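# Move a steel ball from blue tray into ratchet hole

## Task

Pick up one steel ball from the blue tray and set it inside the ratchet head's deep round hole, leaving any goal that was already satisfied still satisfied when finished.

## Robot and tools

Robot: two arms, left_arm and right_arm, each with six joints and a parallel gripper. In the scene frame the origin sits at table height midway between the nominal arm bases. +z points up, +x points out over the table, and left_arm is on the +y side. Calibrated bases: left_arm at (+0.055, +0.332, +0.008) m, right_arm at (-0.027, -0.377, +0.027) m, both nearly unrotated. Arm names do not match image sides.

Row layout: every commanded row is one flat list of 14 numbers covering both arms. The first 7 belong to left_arm and the last 7 to right_arm. Inside each block the order is wrist pitch, wrist yaw, shoulder, elbow, waist, wrist roll, then gripper opening. Result lists keyed by joint use the same order, with the finger gap appended last.

Joint numbers in a row are scaled offsets in [-1, 1], not angles. They count from the arm's Joint targets as they stood when the action (or move) began. They do not count from the previous row. Scale: 1.0 equals 2.224 rad for shoulder, elbow and waist, and 8.485 rad for the three wrist joints. Sending the same offset again moves the joint further. Sending 0 for an arm's joints re-commands its current Joint targets. Stated joint ranges in rad: waist -2.618 to 3.054, shoulder 0.000 to 3.142, elbow 0.000 to 3.142, wrist pitch -1.571 to 1.571, wrist yaw -1.571 to 1.571, wrist roll -2.094 to 2.094. Real ends may differ by up to 0.059 rad. An action that reaches more than 0.059 rad past an end is rejected for both arms. A call is rejected if its first action fails that check or any action is malformed. Joints pushed past their real end stop there, and the result may print "joint sent to its limit".

Gripper opening is absolute, not an offset: +1 is fully open (pad gap 0.094 m), -1 is shut. To keep a gripper unchanged, repeat its present command, because 0 means half closed. The gripper's +z is the finger direction and fingers close along its y axis. end_effector_position is the point between the pads, about 1 cm short of the tips.

Tools:
execute_actions(actions, cameras): actions is a list of actions. Each action is a table of up to 15 rows of 14 numbers, one row per 1/30 s step. A short table repeats its final row to fill 15 steps. Images come back only for an empty list or when cameras names them (["all"], a list of names, or [] for none).
move(target, speed, blend, opening_speed, grip_force, blocking, cameras): target is one 14-number row or a list of up to 15 rows. Every row's offsets count from the same starting Joint targets. All joints travel together along paths of at least 0.5 s, and paths over 10 s stop short. speed is in rad/s for the joint with the farthest to go: 0.01 to 12.57, default 0.5, one value or one per target. blend, in rad, rounds corners between listed targets; 0 makes a stop. opening_speed is the per-second rate for the opening command, 0.2 or more. grip_force is the pad force limit in newtons, 10 to 50, given once or per arm. It persists; lower values close slowly. blocking=false returns after about 0.5 s while motion continues. Paths avoid nothing, so plan clearance yourself. The result adds a "move:" line (done, off_target, moving, held, fault) and may show limits=held.
wait(seconds 0 to 10, cameras): holds the last command and lets a running move proceed.
stop(cameras): brakes a running move. Fast motion needs more room to stop.
zoom_image(camera, region [x0, y0, x1, y1] in pixels, at most 504 by 504): shows a closer view of the newest image from cam_head_left, cam_head_right, cam_high, cam_low, cam_left_wrist or cam_right_wrist. All images are 672x504.
finished_scene(scene): ends the current scene, given its number, and cannot be undone. The ball must stay in the hole without the robot's help.

Results: end_effector_position (m) and end_effector_quat_wxyz are in the scene frame. They may be a few cm off, more at long reach. Joint positions are in rad, and the last value is the pad gap in m. Joint targets are the base for your next offsets. grip_measured uses the opening scale and reads slightly wide when empty. Under a firm grip it reads a bit narrower than the part, more so for a round ball. grip_effort_nm is gripper motor effort, with negative meaning closing; it is not pad force. Joint torques include gravity and friction. "joint command not followed" means the clearance check altered or dropped targets. Each joint's target may lead its measured angle by at most 0.339 rad (big joints) or 2.2 rad (wrist). Targets that would move the gripper over 200 mm get scaled back, so big motions need several actions.

Cautions: never let the two arms touch or press each other, and never close a gripper on the other arm's fingers. Approach slowly, because fast contact hits hard, and stop short of surfaces rather than aiming past them. Keep every object on the table and avoid dropping the ball from any height; lower it close to the hole before opening. Do not release parts while they are moving. Avoid hard impacts on fixed or heavy objects and strain on wrist camera cables. If an arm is stuck pushing, command its targets back past its measured positions. Long holding, outstretched poses or pushing heat the motors: MOTOR HOT appears near 75 °C, at 90 °C the arm folds and idles, and at 100 °C it goes limp. Loose objects may be nudged occasionally, so check the ball's position before finishing.

Each tool is called after ">>>" as name([rows], argument=value, ...), one row to a line, values as JSON.

## Session

>>> execute_actions(actions=[])

Scene clock: 0.00 s.
left_arm: end_effector_position=(+0.3327, +0.2571, +0.2814) grip_measured=+1.000 grip_effort_nm=n/a end_effector_quat_wxyz=(+0.515, +0.050, +0.852, +0.084) | right_arm: end_effector_position=(+0.2135, -0.2909, +0.2336) grip_measured=+1.000 grip_effort_nm=n/a end_effector_quat_wxyz=(+0.464, -0.144, +0.858, +0.165)
Joint names: [wrist pitch, wrist yaw, shoulder, elbow, waist, wrist roll]
Joint positions: left_arm=[-0.678 -0.665 0.876 0.937 -0.65 -0.192 0.094] | right_arm=[-0.613 -0.356 0.612 0.645 0.081 -0.049 0.094]
Joint velocities: within noise
Joint torques (N m): no reading
Motor temperatures (°C): left_arm=[24 25 24 24 23 24 26] | right_arm=[25 26 26 27 26 23 25]
Heat: left arm: 26 °C; right arm: 27 °C.
Joint targets: left_arm=[-0.685 -0.672 0.870 0.943 -0.650 -0.194] | right_arm=[-0.605 -0.359 0.606 0.659 0.081 -0.051]
Tool commands: left_gripper/opening=+1.0 right_gripper/opening=+1.0
camera_calibration:
cam_left_wrist: T_world_to_cam=[[-0.00117941, -0.97929, -0.202457, 0.312479], [-0.798207, 0.122879, -0.589718, 0.440491], [0.602383, 0.160907, -0.781821, 0.0666029], [0, 0, 0, 1]] pos_world=[0.311851, 0.241164, 0.375101]
cam_right_wrist: T_world_to_cam=[[0.402506, -0.902368, -0.154016, -0.3131], [-0.798141, -0.263545, -0.541771, 0.261154], [0.448287, 0.340992, -0.826295, 0.287299], [0, 0, 0, 1]] pos_world=[0.205669, -0.311672, 0.330657]

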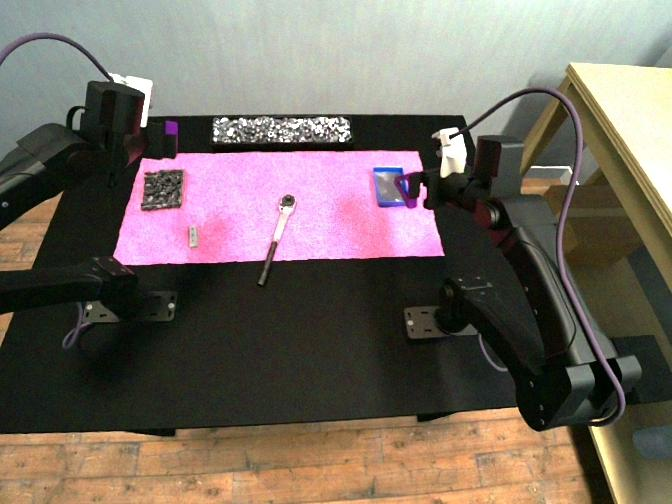

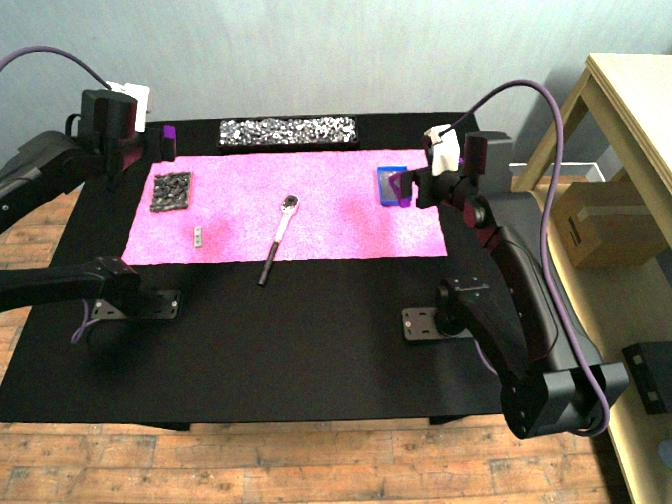

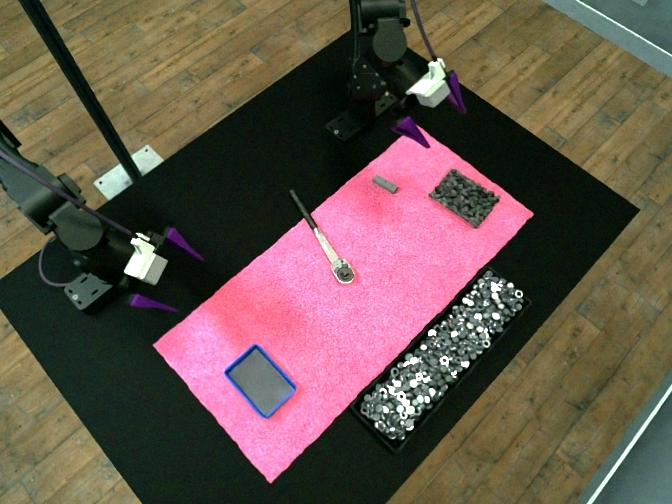

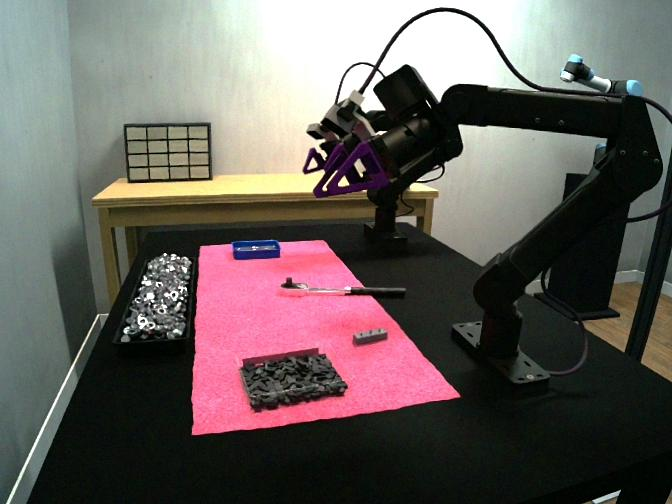

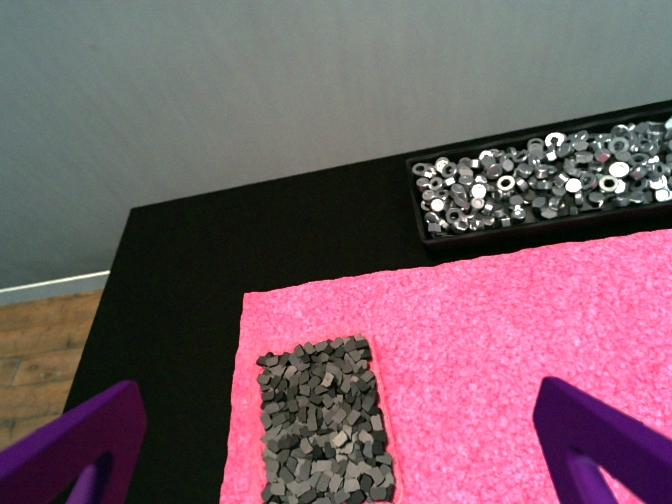

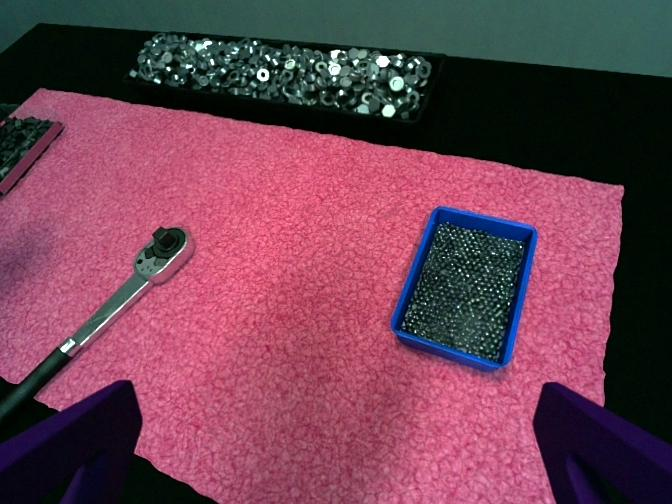

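>>> zoom_image(camera="cam_right_wrist", region=[110, 210, 220, 300])

>>> zoom_image(camera="cam_right_wrist", region=[385, 200, 545, 375])

Scaled by 4.582 from the camera's 672x504 image, which has a finer 960x720 frame.

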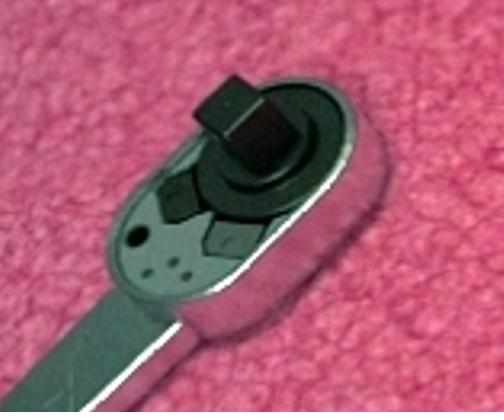

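Scaled by 2.880 from the camera's 672x504 image, which has a finer 960x720 frame.

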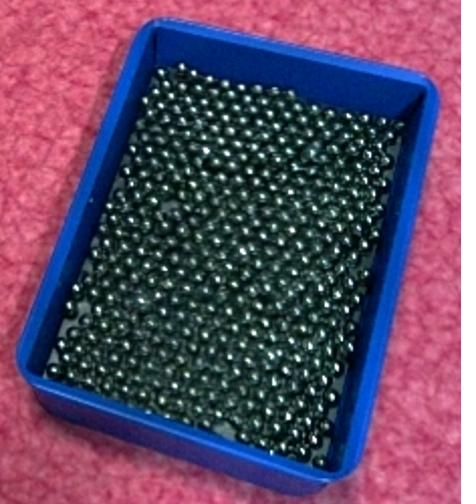

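>>> move(target=[0,0,0,0,0,0,1,-0.06187,0.04231,0.70279,0.48876,0.04317,0.00601,-0.7], speed=0.9, cameras=["cam_right_wrist"])

>>> zoom_image(camera="cam_right_wrist", region=[250, 230, 430, 410])

Scene clock: 88.83 s.
left_arm: end_effector_position=(+0.3327, +0.2571, +0.2814) grip_measured=+1.000 grip_effort_nm=0.00 end_effector_quat_wxyz=(+0.515, +0.050, +0.852, +0.084) | right_arm: end_effector_position=(+0.3778, -0.2993, +0.0572) grip_measured=-0.698 grip_effort_nm=-0.07 end_effector_quat_wxyz=(-0.007, -0.095, +0.995, +0.005)
Joint names: [wrist pitch, wrist yaw, shoulder, elbow, waist, wrist roll]
Joint positions: left_arm=[-0.678 -0.665 0.876 0.937 -0.65 -0.192 0.094] | right_arm=[-1.122 -0.012 2.171 1.709 0.172 -0.009 0.014]
Joint torques (N m): left_arm=[1.89 -0.33 -1.33 8.79 0.02 -0.03] | right_arm=[0.08 0.07 -10.06 9.36 0.38 0.08]
Motor temperatures (°C): left_arm=[28 26 24 27 23 24 26] | right_arm=[34 26 26 33 26 23 25]
Heat: left arm: 28 °C; right arm: 34 °C.
Joint targets: left_arm=[-0.685 -0.672 0.870 0.943 -0.650 -0.194] | right_arm=[-1.130 0.000 2.169 1.746 0.177 0.000]
move: off_target (right_arm); right_arm: the elbow is farthest, 0.037 rad from its target
camera_calibration:
cam_right_wrist: T_world_to_cam=[[0.186655, -0.98229, -0.0163248, -0.36418], [-0.880629, -0.174657, 0.440439, 0.296066], [-0.43549, -0.0678341, -0.897634, 0.286333], [0, 0, 0, 1]] pos_world=[0.453395, -0.286597, 0.120678]
Images, in order (width x height): cam_right_wrist 672x504.

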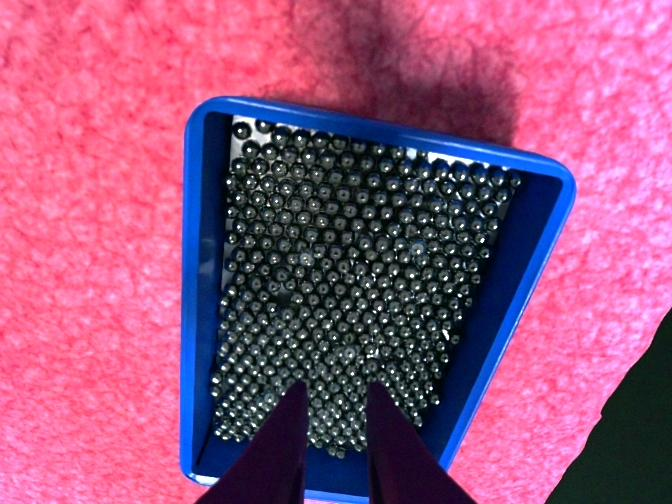

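Scaled by 2.800 from the camera's 672x504 image, which has a finer 960x720 frame.

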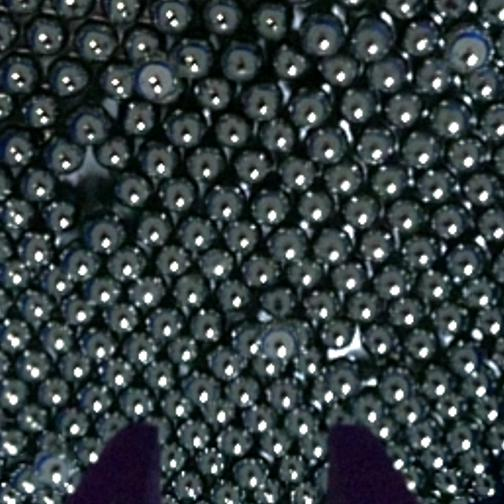

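>>> zoom_image(camera="cam_right_wrist", region=[310, 320, 390, 390])

>>> zoom_image(camera="cam_right_wrist", region=[280, 230, 340, 290])

Scaled by 6.300 from the camera's 672x504 image, which has a finer 960x720 frame.

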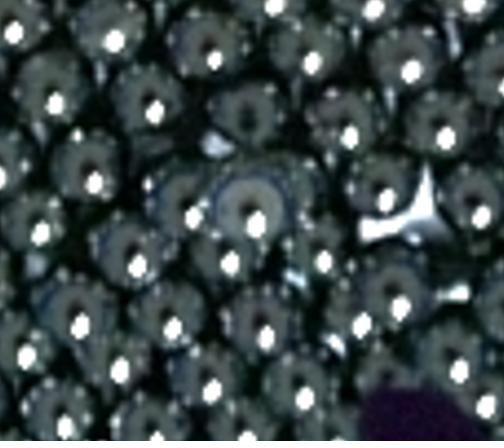

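Scaled by 8.400 from the camera's 672x504 image, which has a finer 960x720 frame.

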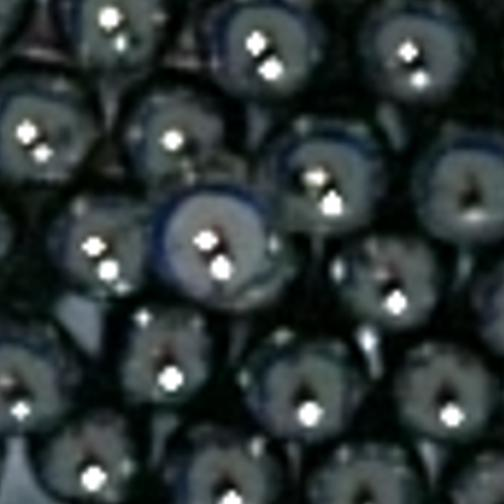

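>>> move(target=[0,0,0,0,0,0,1,0.00825,0.00153,0,-0.05171,-0.00944,0.0020,-0.7], speed=0.2, grip_force=20, cameras=["cam_right_wrist"])

>>> zoom_image(camera="cam_right_wrist", region=[286, 330, 386, 430])

Scene clock: 131.03 s.
left_arm: end_effector_position=(+0.3327, +0.2571, +0.2814) grip_measured=+1.000 grip_effort_nm=0.00 end_effector_quat_wxyz=(+0.515, +0.050, +0.852, +0.084) | right_arm: end_effector_position=(+0.3693, -0.3082, +0.0410) grip_measured=-0.698 grip_effort_nm=-0.07 end_effector_quat_wxyz=(-0.018, -0.081, +0.997, -0.002)
Joint names: [wrist pitch, wrist yaw, shoulder, elbow, waist, wrist roll]
Joint positions: left_arm=[-0.678 -0.665 0.876 0.937 -0.65 -0.192 0.094] | right_arm=[-1.078 0.002 2.171 1.643 0.16 0.007 0.014]
Joint torques (N m): left_arm=[1.89 -0.33 -1.32 8.79 0.03 -0.03] | right_arm=[0.39 0.11 -9.99 5.04 -0.34 0.07]
Motor temperatures (°C): left_arm=[29 26 24 28 23 24 26] | right_arm=[28 26 33 33 26 23 25]
Heat: left arm: 29 °C; right arm: 33 °C.
Joint targets: left_arm=[-0.685 -0.672 0.870 0.943 -0.650 -0.194] | right_arm=[-1.060 0.013 2.169 1.631 0.156 0.017]
grip_force (N): 20, 20
move: done
camera_calibration:
cam_right_wrist: T_world_to_cam=[[0.158607, -0.987339, -0.00212841, -0.363412], [-0.876031, -0.14172, 0.460961, 0.301774], [-0.455427, -0.0712473, -0.887418, 0.273378], [0, 0, 0, 1]] pos_world=[0.446507, -0.296566, 0.102721]
Images, in order (width x height): cam_right_wrist 672x504.

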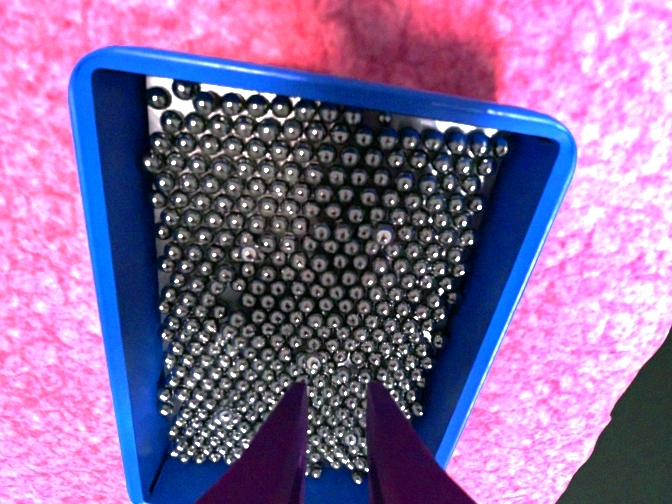

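Scaled by 5.040 from the camera's 672x504 image, which has a finer 960x720 frame.

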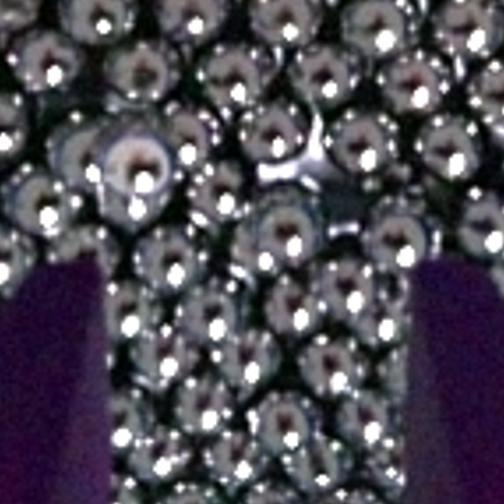

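>>> move(target=[0,0,0,0,0,0,1,0.00389,0,0,-0.00989,0.01079,0,-0.7], speed=0.15, cameras=["cam_right_wrist"])

>>> zoom_image(camera="cam_right_wrist", region=[286, 340, 386, 440])

Scene clock: 163.07 s.
left_arm: end_effector_position=(+0.3327, +0.2571, +0.2814) grip_measured=+1.000 grip_effort_nm=0.00 end_effector_quat_wxyz=(+0.515, +0.050, +0.852, +0.084) | right_arm: end_effector_position=(+0.3696, -0.3015, +0.0361) grip_measured=-0.698 grip_effort_nm=-0.07 end_effector_quat_wxyz=(-0.012, -0.089, +0.996, -0.002)
Joint names: [wrist pitch, wrist yaw, shoulder, elbow, waist, wrist roll]
Joint positions: left_arm=[-0.678 -0.665 0.876 0.937 -0.65 -0.192 0.094] | right_arm=[-1.045 0.002 2.171 1.622 0.176 0.008 0.014]
Joint torques (N m): left_arm=[1.89 -0.33 -1.33 8.79 0.03 -0.04] | right_arm=[0.38 0.12 -9.95 4.98 0.27 0.07]
Heat: left arm: 30 °C; right arm: 35 °C.
Joint targets: left_arm=[-0.685 -0.672 0.870 0.943 -0.650 -0.194] | right_arm=[-1.027 0.013 2.169 1.609 0.180 0.017]
grip_force (N): 20, 20
move: done
camera_calibration:
cam_right_wrist: T_world_to_cam=[[0.174417, -0.98467, -0.00178446, -0.361889], [-0.879147, -0.156542, 0.450106, 0.302409], [-0.443485, -0.0769374, -0.892974, 0.263636], [0, 0, 0, 1]] pos_world=[0.4459, -0.288718, 0.0986581]
Images, in order (width x height): cam_right_wrist 672x504.

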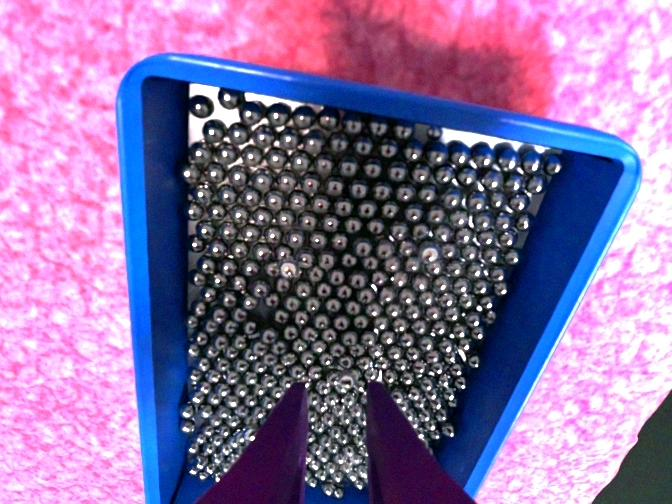

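Scaled by 5.040 from the camera's 672x504 image, which has a finer 960x720 frame.

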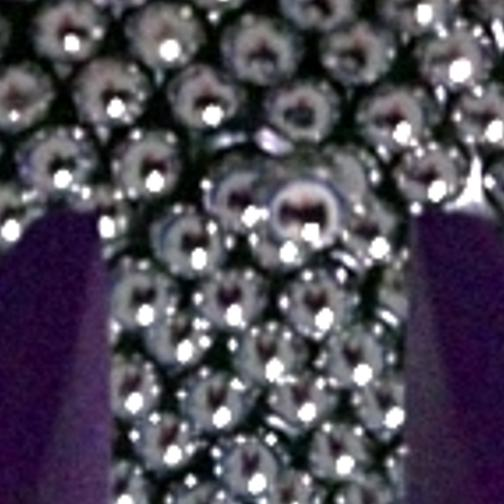

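>>> move(target=[0,0,0,0,0,0,1,0.00301,0,0,-0.00827,-0.00585,0,-0.7], speed=0.1, cameras=["cam_right_wrist"])

>>> zoom_image(camera="cam_right_wrist", region=[296, 350, 376, 430])

Scene clock: 198.97 s.
left_arm: end_effector_position=(+0.3327, +0.2571, +0.2814) grip_measured=+1.000 grip_effort_nm=0.00 end_effector_quat_wxyz=(+0.515, +0.050, +0.852, +0.084) | right_arm: end_effector_position=(+0.3703, -0.3030, +0.0316) grip_measured=-0.698 grip_effort_nm=-0.07 end_effector_quat_wxyz=(-0.008, -0.087, +0.996, -0.002)
Joint names: [wrist pitch, wrist yaw, shoulder, elbow, waist, wrist roll]
Joint positions: left_arm=[-0.678 -0.665 0.876 0.937 -0.65 -0.192 0.094] | right_arm=[-1.02 0.002 2.171 1.604 0.173 0.008 0.014]
Joint torques (N m): left_arm=[1.89 -0.33 -1.33 8.79 0.03 -0.03] | right_arm=[0.39 0.12 -9.92 4.81 -0.53 0.07]
Heat: left arm: 30 °C; right arm: 36 °C.
Joint targets: left_arm=[-0.685 -0.672 0.870 0.943 -0.650 -0.194] | right_arm=[-1.001 0.013 2.169 1.591 0.167 0.017]
grip_force (N): 20, 20
move: done
camera_calibration:
cam_right_wrist: T_world_to_cam=[[0.170715, -0.985319, -0.00191601, -0.362256], [-0.882911, -0.153835, 0.443626, 0.307162], [-0.437408, -0.074042, -0.89621, 0.258688], [0, 0, 0, 1]] pos_world=[0.446191, -0.290531, 0.0948796]
Images, in order (width x height): cam_right_wrist 672x504.

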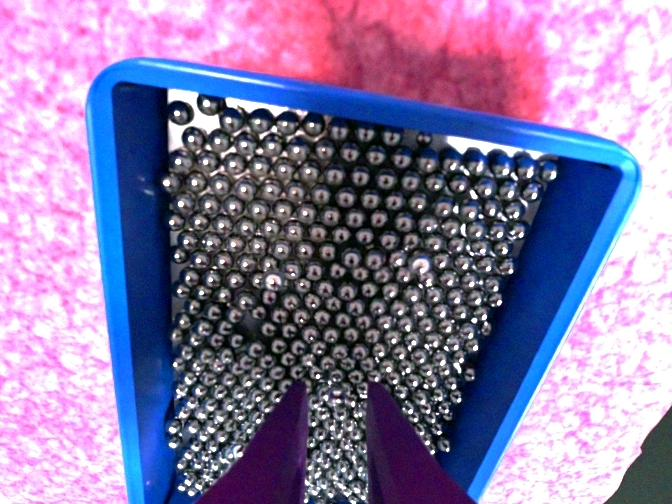

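Scaled by 6.300 from the camera's 672x504 image, which has a finer 960x720 frame.

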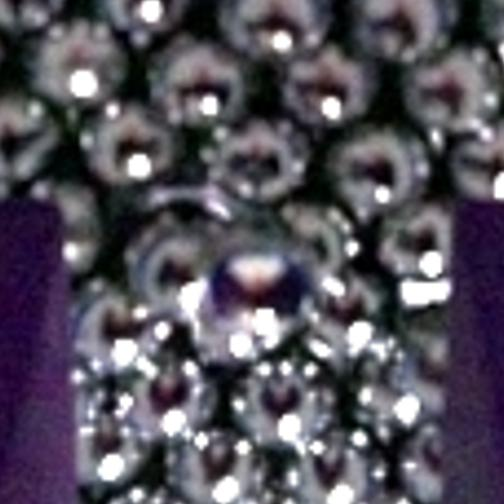

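>>> move([
  [0,0,0,0,0,0,1,0.0020,0,0,-0.00674,0,0,-0.7],
  [0,0,0,0,0,0,1,0.0020,0,0,-0.00674,0,0,-1],
], speed=0.1, cameras=["cam_right_wrist"])

>>> zoom_image(camera="cam_right_wrist", region=[296, 360, 376, 440])

Scene clock: 210.70 s.
left_arm: end_effector_position=(+0.3327, +0.2571, +0.2814) grip_measured=+1.000 grip_effort_nm=0.00 end_effector_quat_wxyz=(+0.515, +0.050, +0.852, +0.084) | right_arm: end_effector_position=(+0.3696, -0.3031, +0.0281) grip_measured=-0.938 grip_effort_nm=-0.42 end_effector_quat_wxyz=(-0.007, -0.087, +0.996, -0.002)
Joint names: [wrist pitch, wrist yaw, shoulder, elbow, waist, wrist roll]
Joint positions: left_arm=[-0.678 -0.665 0.876 0.937 -0.65 -0.192 0.094] | right_arm=[-1.003 0.002 2.171 1.589 0.173 0.008 0.003]
Joint torques (N m): left_arm=[1.89 -0.32 -1.33 8.79 0.03 -0.04] | right_arm=[0.37 0.1 -9.85 4.79 -0.5 0.07]
Heat: left arm: 30 °C; right arm: 37 °C.
Joint targets: left_arm=[-0.685 -0.672 0.870 0.943 -0.650 -0.194] | right_arm=[-0.984 0.013 2.169 1.576 0.167 0.017]
grip_force (N): 20, 20
move: done
camera_calibration:
cam_right_wrist: T_world_to_cam=[[0.17072, -0.985318, -0.00197507, -0.362319], [-0.883896, -0.154033, 0.441589, 0.308496], [-0.43541, -0.0736424, -0.897215, 0.254599], [0, 0, 0, 1]] pos_world=[0.445389, -0.290732, 0.0914864]
Images, in order (width x height): cam_right_wrist 672x504.

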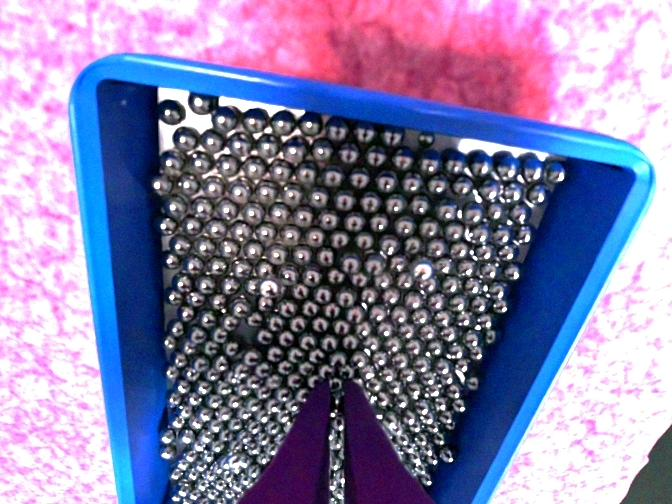

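Scaled by 6.300 from the camera's 672x504 image, which has a finer 960x720 frame.

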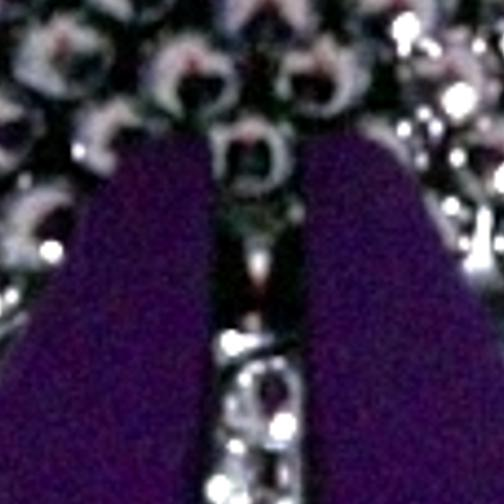

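>>> move([
  [0,0,0,0,0,0,1,-0.00306,0,0,0.02068,0,0,-1],
  [0,0,0,0,0,0,1,-0.02475,0,0,0.08678,0,0,-1],
  [0,0,0,0,0,0,1,-0.04066,0,0.11331,0.28013,0.30261,0,-1],
], speed=[0.2, 0.3, 0.6], blend=[0, 0.06, 0], cameras=["cam_right_wrist"])

>>> zoom_image(camera="cam_right_wrist", region=[250, 180, 430, 420])

Scene clock: 258.20 s.
left_arm: end_effector_position=(+0.3327, +0.2571, +0.2814) grip_measured=+1.000 grip_effort_nm=0.00 end_effector_quat_wxyz=(+0.515, +0.050, +0.852, +0.084) | right_arm: end_effector_position=(+0.2832, -0.0255, +0.0700) grip_measured=-0.940 grip_effort_nm=-0.46 end_effector_quat_wxyz=(+0.003, -0.408, +0.913, -0.004)
Joint names: [wrist pitch, wrist yaw, shoulder, elbow, waist, wrist roll]
Joint positions: left_arm=[-0.678 -0.665 0.876 0.937 -0.65 -0.192 0.094] | right_arm=[-1.321 0.009 2.406 2.158 0.84 0.009 0.003]
Joint torques (N m): left_arm=[1.89 -0.32 -1.33 8.79 0.03 -0.03] | right_arm=[0.13 0.07 -10.61 9.76 -0.21 0.05]
Motor temperatures (°C): left_arm=[31 26 24 29 23 24 26] | right_arm=[27 26 38 33 26 23 25]
Heat: left arm: 31 °C; right arm: 38 °C.
Joint targets: left_arm=[-0.685 -0.672 0.870 0.943 -0.650 -0.194] | right_arm=[-1.329 0.013 2.421 2.199 0.840 0.017]
grip_force (N): 20, 20
move: off_target (right_arm); right_arm: the elbow is farthest, 0.041 rad from its target
camera_calibration:
cam_right_wrist: T_world_to_cam=[[0.743025, -0.669243, 0.00517057, -0.228439], [-0.606798, -0.670396, 0.427041, 0.165699], [-0.282328, -0.32044, -0.904217, 0.225742], [0, 0, 0, 1]] pos_world=[0.334016, 0.0305397, 0.134541]
Images, in order (width x height): cam_right_wrist 672x504.

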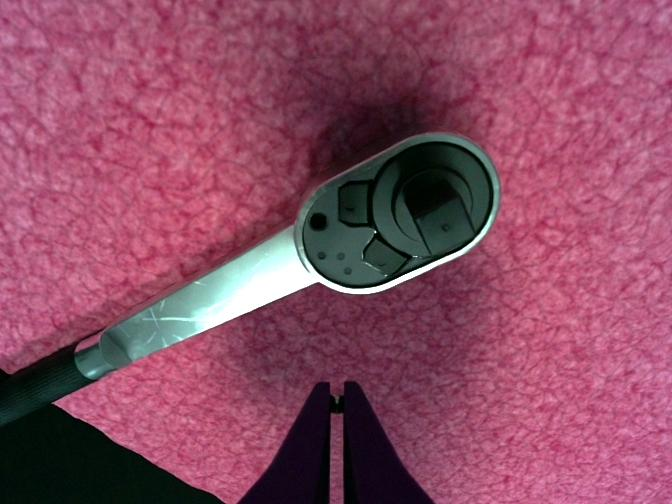

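Scaled by 2.100 from the camera's 672x504 image, which has a finer 960x720 frame.

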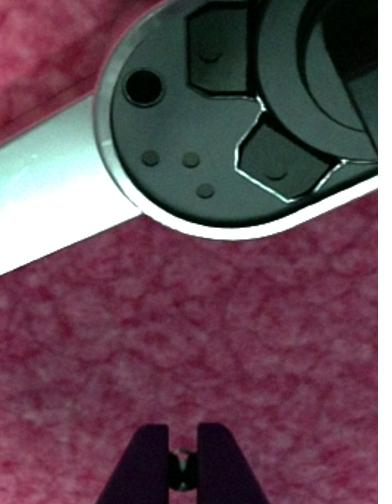

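>>> move(target=[0,0,0,0,0,0,1,-0.01161,0,0.09308,0.13759,0.00652,0,-1], speed=0.3, cameras=["cam_right_wrist"])

>>> zoom_image(camera="cam_right_wrist", region=[270, 320, 410, 420])

Scene clock: 291.77 s.
left_arm: end_effector_position=(+0.3327, +0.2571, +0.2814) grip_measured=+1.000 grip_effort_nm=0.00 end_effector_quat_wxyz=(+0.515, +0.050, +0.852, +0.084) | right_arm: end_effector_position=(+0.3006, +0.0009, +0.0511) grip_measured=-0.940 grip_effort_nm=-0.46 end_effector_quat_wxyz=(+0.003, -0.412, +0.911, -0.004)
Joint names: [wrist pitch, wrist yaw, shoulder, elbow, waist, wrist roll]
Joint positions: left_arm=[-0.678 -0.665 0.876 0.937 -0.65 -0.192 0.094] | right_arm=[-1.419 0.009 2.613 2.464 0.849 0.009 0.003]
Joint torques (N m): left_arm=[1.89 -0.33 -1.33 8.79 0.03 -0.03] | right_arm=[0.08 0.05 -11.52 9.77 0.65 0.05]
Heat: left arm: 31 °C; right arm: 41 °C.
Joint targets: left_arm=[-0.685 -0.672 0.870 0.943 -0.650 -0.194] | right_arm=[-1.428 0.013 2.628 2.505 0.854 0.017]
grip_force (N): 20, 20
move: off_target (right_arm); right_arm: the elbow is farthest, 0.041 rad from its target
camera_calibration:
cam_right_wrist: T_world_to_cam=[[0.748887, -0.662678, 0.00515363, -0.225369], [-0.601189, -0.676086, 0.426003, 0.200432], [-0.278819, -0.322127, -0.904707, 0.22103], [0, 0, 0, 1]] pos_world=[0.3509, 0.0573617, 0.115744]
Images, in order (width x height): cam_right_wrist 672x504.

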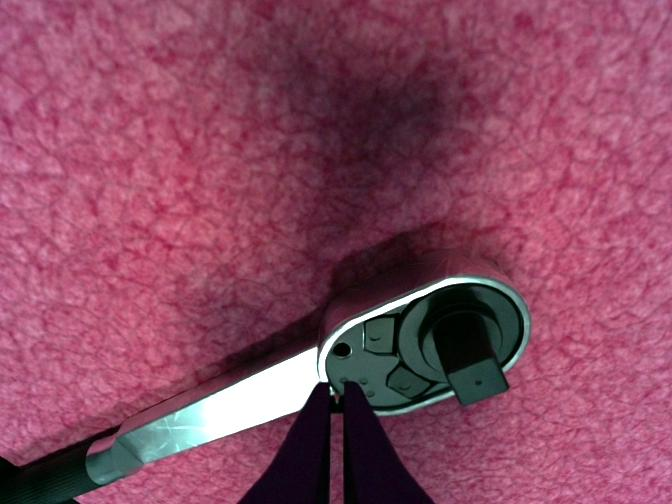

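Scaled by 3.600 from the camera's 672x504 image, which has a finer 960x720 frame.

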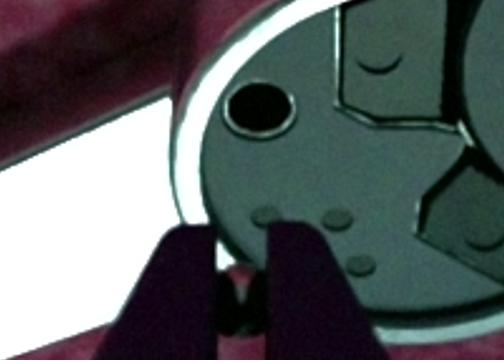

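>>> move([
  [0,0,0,0,0,0,1,0.00271,0,0,-0.02158,-0.00382,0,-1],
  [0,0,0,0,0,0,1,0.00787,0,0,-0.04451,-0.00382,0,-1],
], speed=0.12, cameras=["cam_right_wrist"])

>>> zoom_image(camera="cam_right_wrist", region=[290, 340, 390, 415])

Scene clock: 325.83 s.
left_arm: end_effector_position=(+0.3327, +0.2571, +0.2814) grip_measured=+1.000 grip_effort_nm=0.00 end_effector_quat_wxyz=(+0.515, +0.050, +0.852, +0.084) | right_arm: end_effector_position=(+0.3002, +0.0005, +0.0396) grip_measured=-0.940 grip_effort_nm=-0.46 end_effector_quat_wxyz=(+0.001, -0.412, +0.911, -0.005)
Joint names: [wrist pitch, wrist yaw, shoulder, elbow, waist, wrist roll]
Joint positions: left_arm=[-0.678 -0.665 0.876 0.937 -0.65 -0.192 0.094] | right_arm=[-1.379 0.009 2.613 2.419 0.849 0.009 0.003]
Joint torques (N m): left_arm=[1.89 -0.32 -1.33 8.79 0.03 -0.04] | right_arm=[0.38 0.06 -11.51 5.19 -0.29 0.05]
Motor temperatures (°C): left_arm=[32 26 24 30 23 24 26] | right_arm=[26 26 47 39 26 23 25]
Heat: left arm: 32 °C; right arm: 47 °C.
Joint targets: left_arm=[-0.685 -0.672 0.870 0.943 -0.650 -0.194] | right_arm=[-1.361 0.013 2.628 2.406 0.846 0.017]
grip_force (N): 20, 20
move: done
camera_calibration:
cam_right_wrist: T_world_to_cam=[[0.74888, -0.662685, 0.00523344, -0.225305], [-0.599706, -0.674306, 0.430887, 0.204213], [-0.282014, -0.325821, -0.902391, 0.211374], [0, 0, 0, 1]] pos_world=[0.350804, 0.0572662, 0.103928]
Images, in order (width x height): cam_right_wrist 672x504.

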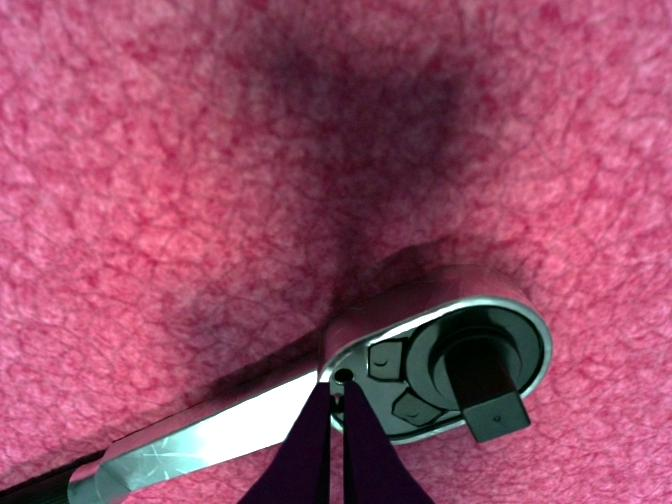

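Scaled by 5.040 from the camera's 672x504 image, which has a finer 960x720 frame.

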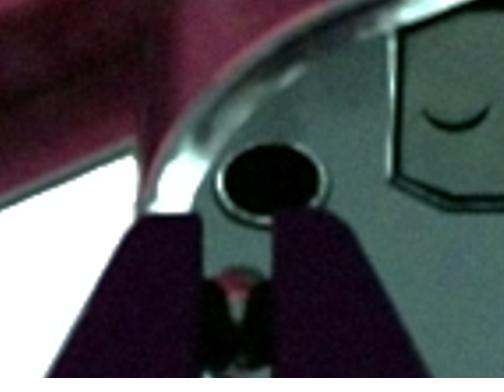

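>>> move(target=[0,0,0,0,0,0,1,0.00139,0,0,-0.00555,-0.00315,0,-1], speed=0.1, cameras=["cam_right_wrist"])

>>> zoom_image(camera="cam_right_wrist", region=[300, 350, 380, 420])

Scene clock: 336.63 s.
left_arm: end_effector_position=(+0.3327, +0.2571, +0.2814) grip_measured=+1.000 grip_effort_nm=0.00 end_effector_quat_wxyz=(+0.515, +0.050, +0.852, +0.084) | right_arm: end_effector_position=(+0.3018, -0.0006, +0.0367) grip_measured=-0.940 grip_effort_nm=-0.46 end_effector_quat_wxyz=(+0.001, -0.410, +0.912, -0.005)
Joint names: [wrist pitch, wrist yaw, shoulder, elbow, waist, wrist roll]
Joint positions: left_arm=[-0.678 -0.665 0.876 0.937 -0.65 -0.192 0.094] | right_arm=[-1.367 0.009 2.613 2.407 0.845 0.009 0.003]
Joint torques (N m): left_arm=[1.89 -0.33 -1.33 8.79 0.02 -0.03] | right_arm=[0.37 0.04 -11.56 5.08 -0.46 0.07]
Heat: left arm: 32 °C; right arm: 48 °C.
Joint targets: left_arm=[-0.685 -0.672 0.870 0.943 -0.650 -0.194] | right_arm=[-1.349 0.013 2.628 2.394 0.839 0.017]
grip_force (N): 20, 20
move: done
camera_calibration:
cam_right_wrist: T_world_to_cam=[[0.746398, -0.66548, 0.00515814, -0.226396], [-0.602324, -0.672225, 0.430488, 0.206448], [-0.283014, -0.324422, -0.902582, 0.209106], [0, 0, 0, 1]] pos_world=[0.35251, 0.0559561, 0.101029]
Images, in order (width x height): cam_right_wrist 672x504.

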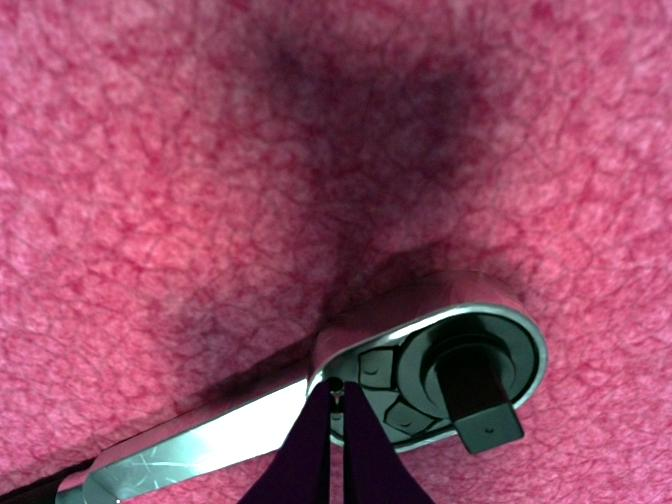

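Scaled by 6.300 from the camera's 672x504 image, which has a finer 960x720 frame.

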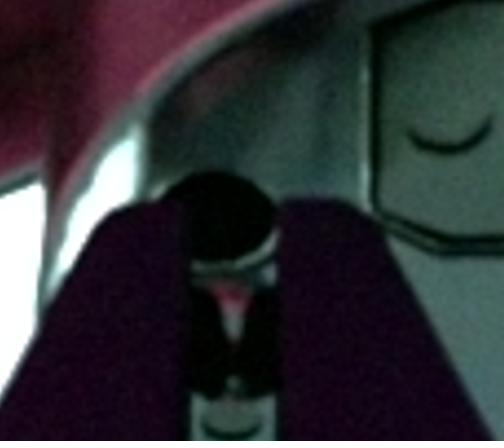

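>>> move(target=[0,0,0,0,0,0,1,0.00104,0,0,-0.00448,0.00315,0,-1], speed=0.1, cameras=["cam_right_wrist"])

>>> zoom_image(camera="cam_right_wrist", region=[306, 360, 366, 420])

Scene clock: 355.50 s.
left_arm: end_effector_position=(+0.3327, +0.2571, +0.2814) grip_measured=+1.000 grip_effort_nm=0.00 end_effector_quat_wxyz=(+0.515, +0.050, +0.852, +0.084) | right_arm: end_effector_position=(+0.3016, -0.0008, +0.0342) grip_measured=-0.940 grip_effort_nm=-0.46 end_effector_quat_wxyz=(+0.000, -0.410, +0.912, -0.005)
Joint names: [wrist pitch, wrist yaw, shoulder, elbow, waist, wrist roll]
Joint positions: left_arm=[-0.678 -0.665 0.876 0.937 -0.65 -0.192 0.094] | right_arm=[-1.358 0.009 2.613 2.397 0.845 0.009 0.003]
Joint torques (N m): left_arm=[1.9 -0.32 -1.35 8.79 0.03 -0.03] | right_arm=[0.38 0.05 -11.58 5.19 0.05 0.05]
Heat: left arm: 32 °C; right arm: 49 °C.
Joint targets: left_arm=[-0.685 -0.672 0.870 0.943 -0.650 -0.194] | right_arm=[-1.340 0.013 2.628 2.384 0.846 0.017]
grip_force (N): 20, 20
move: done
camera_calibration:
cam_right_wrist: T_world_to_cam=[[0.7464, -0.665477, 0.00522741, -0.226448], [-0.601895, -0.671693, 0.431916, 0.207099], [-0.283919, -0.325528, -0.901899, 0.206886], [0, 0, 0, 1]] pos_world=[0.352411, 0.0557574, 0.0983245]
Images, in order (width x height): cam_right_wrist 672x504.

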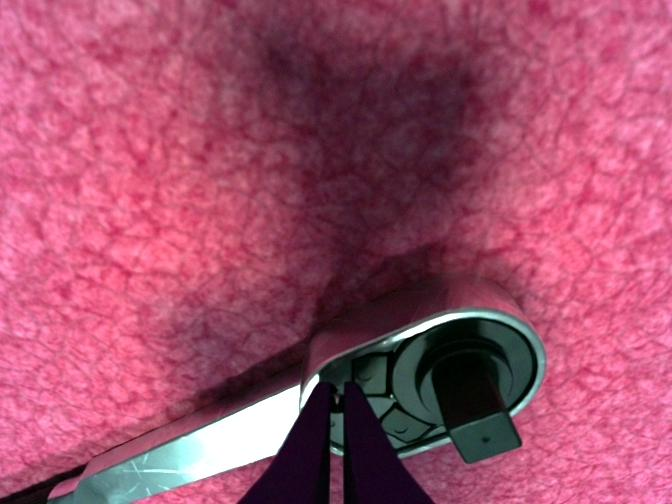

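Scaled by 8.400 from the camera's 672x504 image, which has a finer 960x720 frame.

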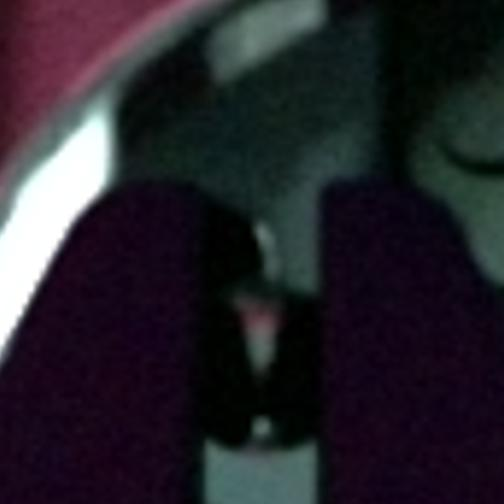

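>>> wait(seconds=0.1, cameras=["cam_right_wrist"])

>>> zoom_image(camera="cam_right_wrist", region=[300, 350, 380, 420])

Scene clock: 372.03 s.
left_arm: end_effector_position=(+0.3327, +0.2571, +0.2814) grip_measured=+1.000 grip_effort_nm=0.00 end_effector_quat_wxyz=(+0.515, +0.050, +0.852, +0.084) | right_arm: end_effector_position=(+0.3017, -0.0007, +0.0342) grip_measured=-0.940 grip_effort_nm=-0.46 end_effector_quat_wxyz=(+0.001, -0.410, +0.912, -0.005)
Joint names: [wrist pitch, wrist yaw, shoulder, elbow, waist, wrist roll]
Joint positions: left_arm=[-0.678 -0.665 0.876 0.937 -0.65 -0.192 0.094] | right_arm=[-1.358 0.009 2.613 2.397 0.845 0.009 0.003]
Joint torques (N m): left_arm=[1.89 -0.33 -1.35 8.79 0.03 -0.03] | right_arm=[0.38 0.05 -11.58 5.14 -0.01 0.05]
Heat: left arm: 32 °C; right arm: 50 °C.
Joint targets: left_arm=[-0.685 -0.672 0.870 0.943 -0.650 -0.194] | right_arm=[-1.341 0.013 2.628 2.384 0.846 0.017]
Tool commands: left_gripper/opening=+1.0 right_gripper/opening=-1.0
grip_force (N): 20, 20
wait: 0.10 s; at rest from the start
camera_calibration:
cam_right_wrist: T_world_to_cam=[[0.746379, -0.665501, 0.00518536, -0.226444], [-0.602018, -0.671819, 0.431547, 0.207269], [-0.283712, -0.32522, -0.902075, 0.206965], [0, 0, 0, 1]] pos_world=[0.352511, 0.055857, 0.0984257]
Images, in order (width x height): cam_right_wrist 672x504.

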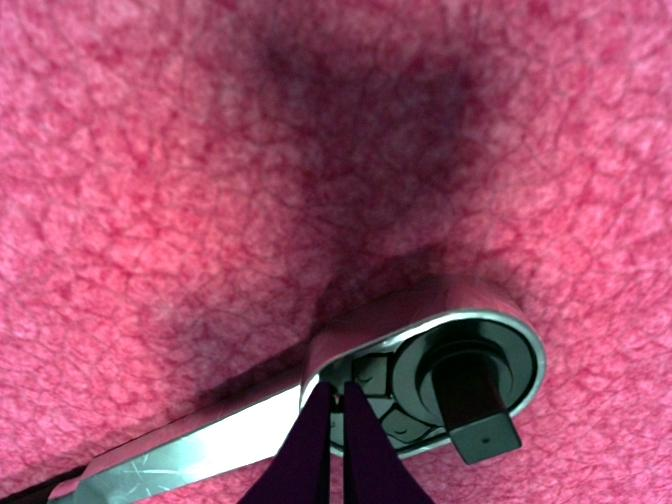

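Scaled by 6.300 from the camera's 672x504 image, which has a finer 960x720 frame.

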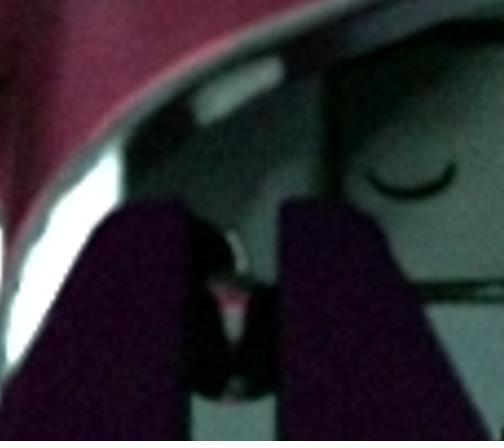

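>>> move(target=[0,0,0,0,0,0,1,0,0,0,0,0.00337,0,-1], speed=0.05, cameras=["cam_right_wrist"])

>>> zoom_image(camera="cam_right_wrist", region=[300, 350, 380, 420])

Scene clock: 389.93 s.
left_arm: end_effector_position=(+0.3327, +0.2571, +0.2814) grip_measured=+1.000 grip_effort_nm=0.00 end_effector_quat_wxyz=(+0.515, +0.050, +0.852, +0.084) | right_arm: end_effector_position=(+0.3007, +0.0001, +0.0342) grip_measured=-0.940 grip_effort_nm=-0.46 end_effector_quat_wxyz=(+0.001, -0.411, +0.911, -0.005)
Joint names: [wrist pitch, wrist yaw, shoulder, elbow, waist, wrist roll]
Joint positions: left_arm=[-0.678 -0.665 0.876 0.937 -0.65 -0.192 0.094] | right_arm=[-1.358 0.009 2.613 2.397 0.847 0.009 0.003]
Joint torques (N m): left_arm=[1.89 -0.33 -1.35 8.79 0.02 -0.03] | right_arm=[0.41 0.06 -11.55 5.16 0.44 0.06]
Heat: left arm: 32 °C; right arm: 50 °C.
Joint targets: left_arm=[-0.685 -0.672 0.870 0.943 -0.650 -0.194] | right_arm=[-1.341 0.013 2.628 2.384 0.853 0.017]
grip_force (N): 20, 20
move: done
camera_calibration:
cam_right_wrist: T_world_to_cam=[[0.748168, -0.663489, 0.00523173, -0.225623], [-0.60022, -0.673422, 0.431555, 0.206679], [-0.282808, -0.326015, -0.902072, 0.206678], [0, 0, 0, 1]] pos_world=[0.351307, 0.056864, 0.0984257]
Images, in order (width x height): cam_right_wrist 672x504.

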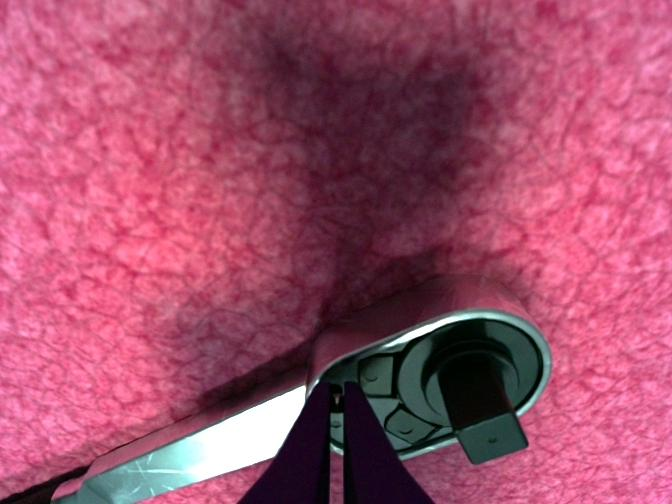

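Scaled by 6.300 from the camera's 672x504 image, which has a finer 960x720 frame.

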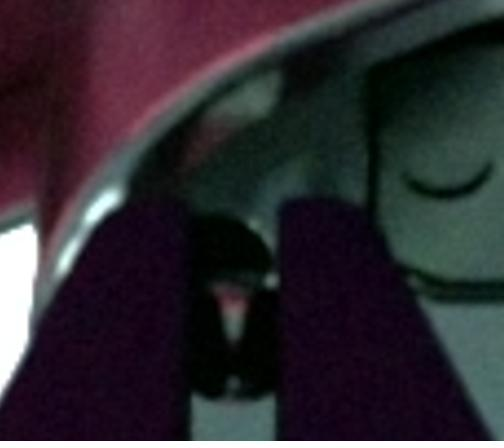

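>>> move(target=[0,0,0,0,0,0,1,0.00073,0,0,-0.00287,0.0012,0,-1], speed=0.05, cameras=["cam_right_wrist"])

>>> zoom_image(camera="cam_right_wrist", region=[306, 360, 366, 420])

Scene clock: 398.73 s.
left_arm: end_effector_position=(+0.3327, +0.2571, +0.2814) grip_measured=+1.000 grip_effort_nm=0.00 end_effector_quat_wxyz=(+0.515, +0.050, +0.852, +0.084) | right_arm: end_effector_position=(+0.3007, +0.0020, +0.0342) grip_measured=-0.940 grip_effort_nm=-0.46 end_effector_quat_wxyz=(+0.003, -0.412, +0.911, -0.004)
Joint names: [wrist pitch, wrist yaw, shoulder, elbow, waist, wrist roll]
Joint positions: left_arm=[-0.678 -0.665 0.876 0.937 -0.65 -0.192 0.094] | right_arm=[-1.352 0.009 2.613 2.397 0.85 0.009 0.003]
Joint torques (N m): left_arm=[1.89 -0.33 -1.33 8.79 0.03 -0.03] | right_arm=[0.39 0.05 -11.6 4.57 0.46 0.04]
Heat: left arm: 32 °C; right arm: 51 °C.
Joint targets: left_arm=[-0.685 -0.672 0.870 0.943 -0.650 -0.194] | right_arm=[-1.334 0.013 2.628 2.377 0.856 0.017]
grip_force (N): 20, 20
move: done
camera_calibration:
cam_right_wrist: T_world_to_cam=[[0.749624, -0.661843, 0.00515212, -0.224866], [-0.600314, -0.676615, 0.426397, 0.208189], [-0.278722, -0.322731, -0.904521, 0.206137], [0, 0, 0, 1]] pos_world=[0.350999, 0.0585649, 0.0988426]
Images, in order (width x height): cam_right_wrist 672x504.

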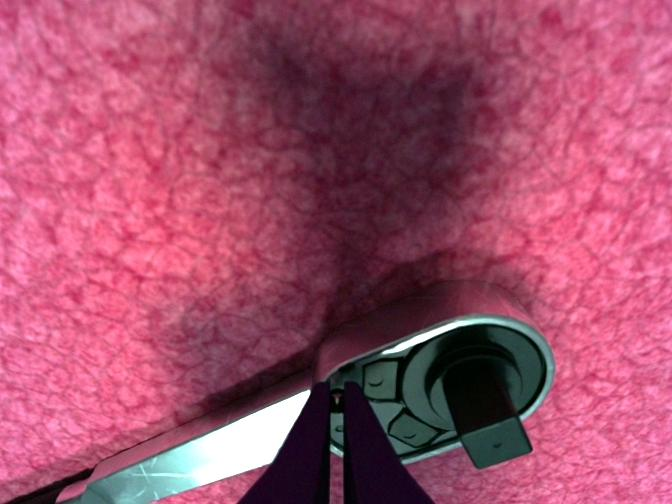

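Scaled by 8.400 from the camera's 672x504 image, which has a finer 960x720 frame.

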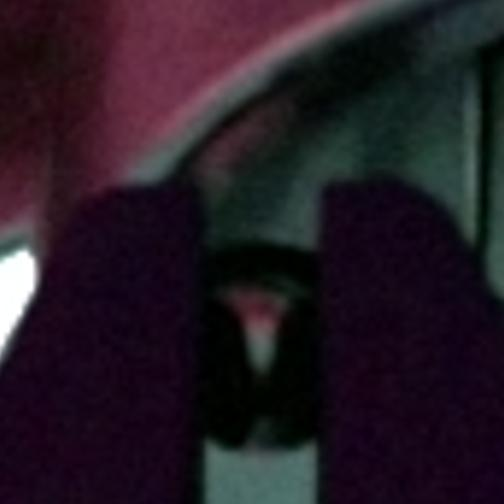

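>>> move([
  [0,0,0,0,0,0,1,0,0,0,0.03147,0,0,-1],
  [0,0,0,0,0,0,1,0,0,0,0.0009,0,0,-1],
], speed=0.1, cameras=["cam_right_wrist"])

>>> zoom_image(camera="cam_right_wrist", region=[306, 360, 366, 420])

Scene clock: 425.43 s.
left_arm: end_effector_position=(+0.3327, +0.2571, +0.2814) grip_measured=+1.000 grip_effort_nm=0.00 end_effector_quat_wxyz=(+0.515, +0.050, +0.852, +0.084) | right_arm: end_effector_position=(+0.3005, +0.0016, +0.0328) grip_measured=-0.940 grip_effort_nm=-0.46 end_effector_quat_wxyz=(+0.002, -0.412, +0.911, -0.004)
Joint names: [wrist pitch, wrist yaw, shoulder, elbow, waist, wrist roll]
Joint positions: left_arm=[-0.678 -0.665 0.876 0.937 -0.65 -0.192 0.094] | right_arm=[-1.349 0.009 2.613 2.392 0.85 0.009 0.003]
Joint torques (N m): left_arm=[1.89 -0.32 -1.33 8.79 0.03 -0.04] | right_arm=[0.38 0.04 -11.54 5.27 0.49 0.05]
Heat: left arm: 32 °C; right arm: 51 °C.
Joint targets: left_arm=[-0.685 -0.672 0.870 0.943 -0.650 -0.194] | right_arm=[-1.334 0.013 2.628 2.379 0.856 0.017]
grip_force (N): 20, 20
move: done
camera_calibration:
cam_right_wrist: T_world_to_cam=[[0.749673, -0.661789, 0.00516183, -0.224927], [-0.599743, -0.676048, 0.428098, 0.208111], [-0.279821, -0.324029, -0.903717, 0.205007], [0, 0, 0, 1]] pos_world=[0.3508, 0.0582667, 0.097337]
Images, in order (width x height): cam_right_wrist 672x504.

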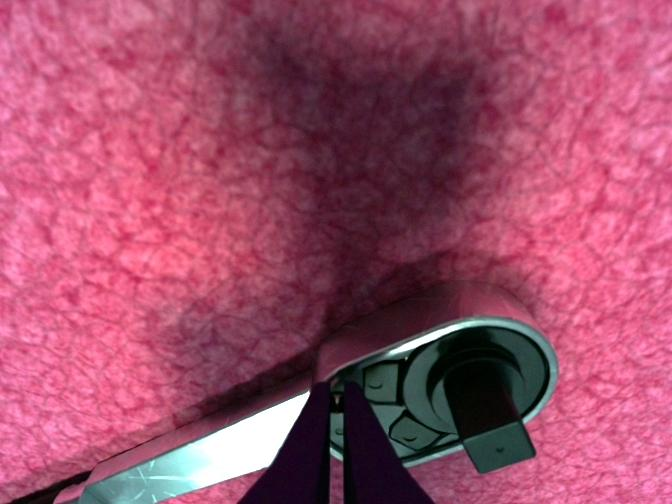

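Scaled by 8.400 from the camera's 672x504 image, which has a finer 960x720 frame.

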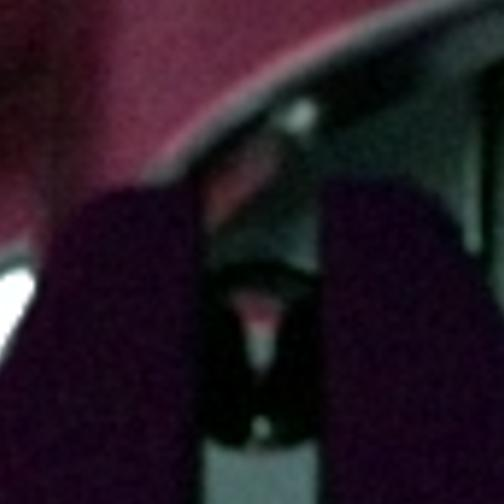

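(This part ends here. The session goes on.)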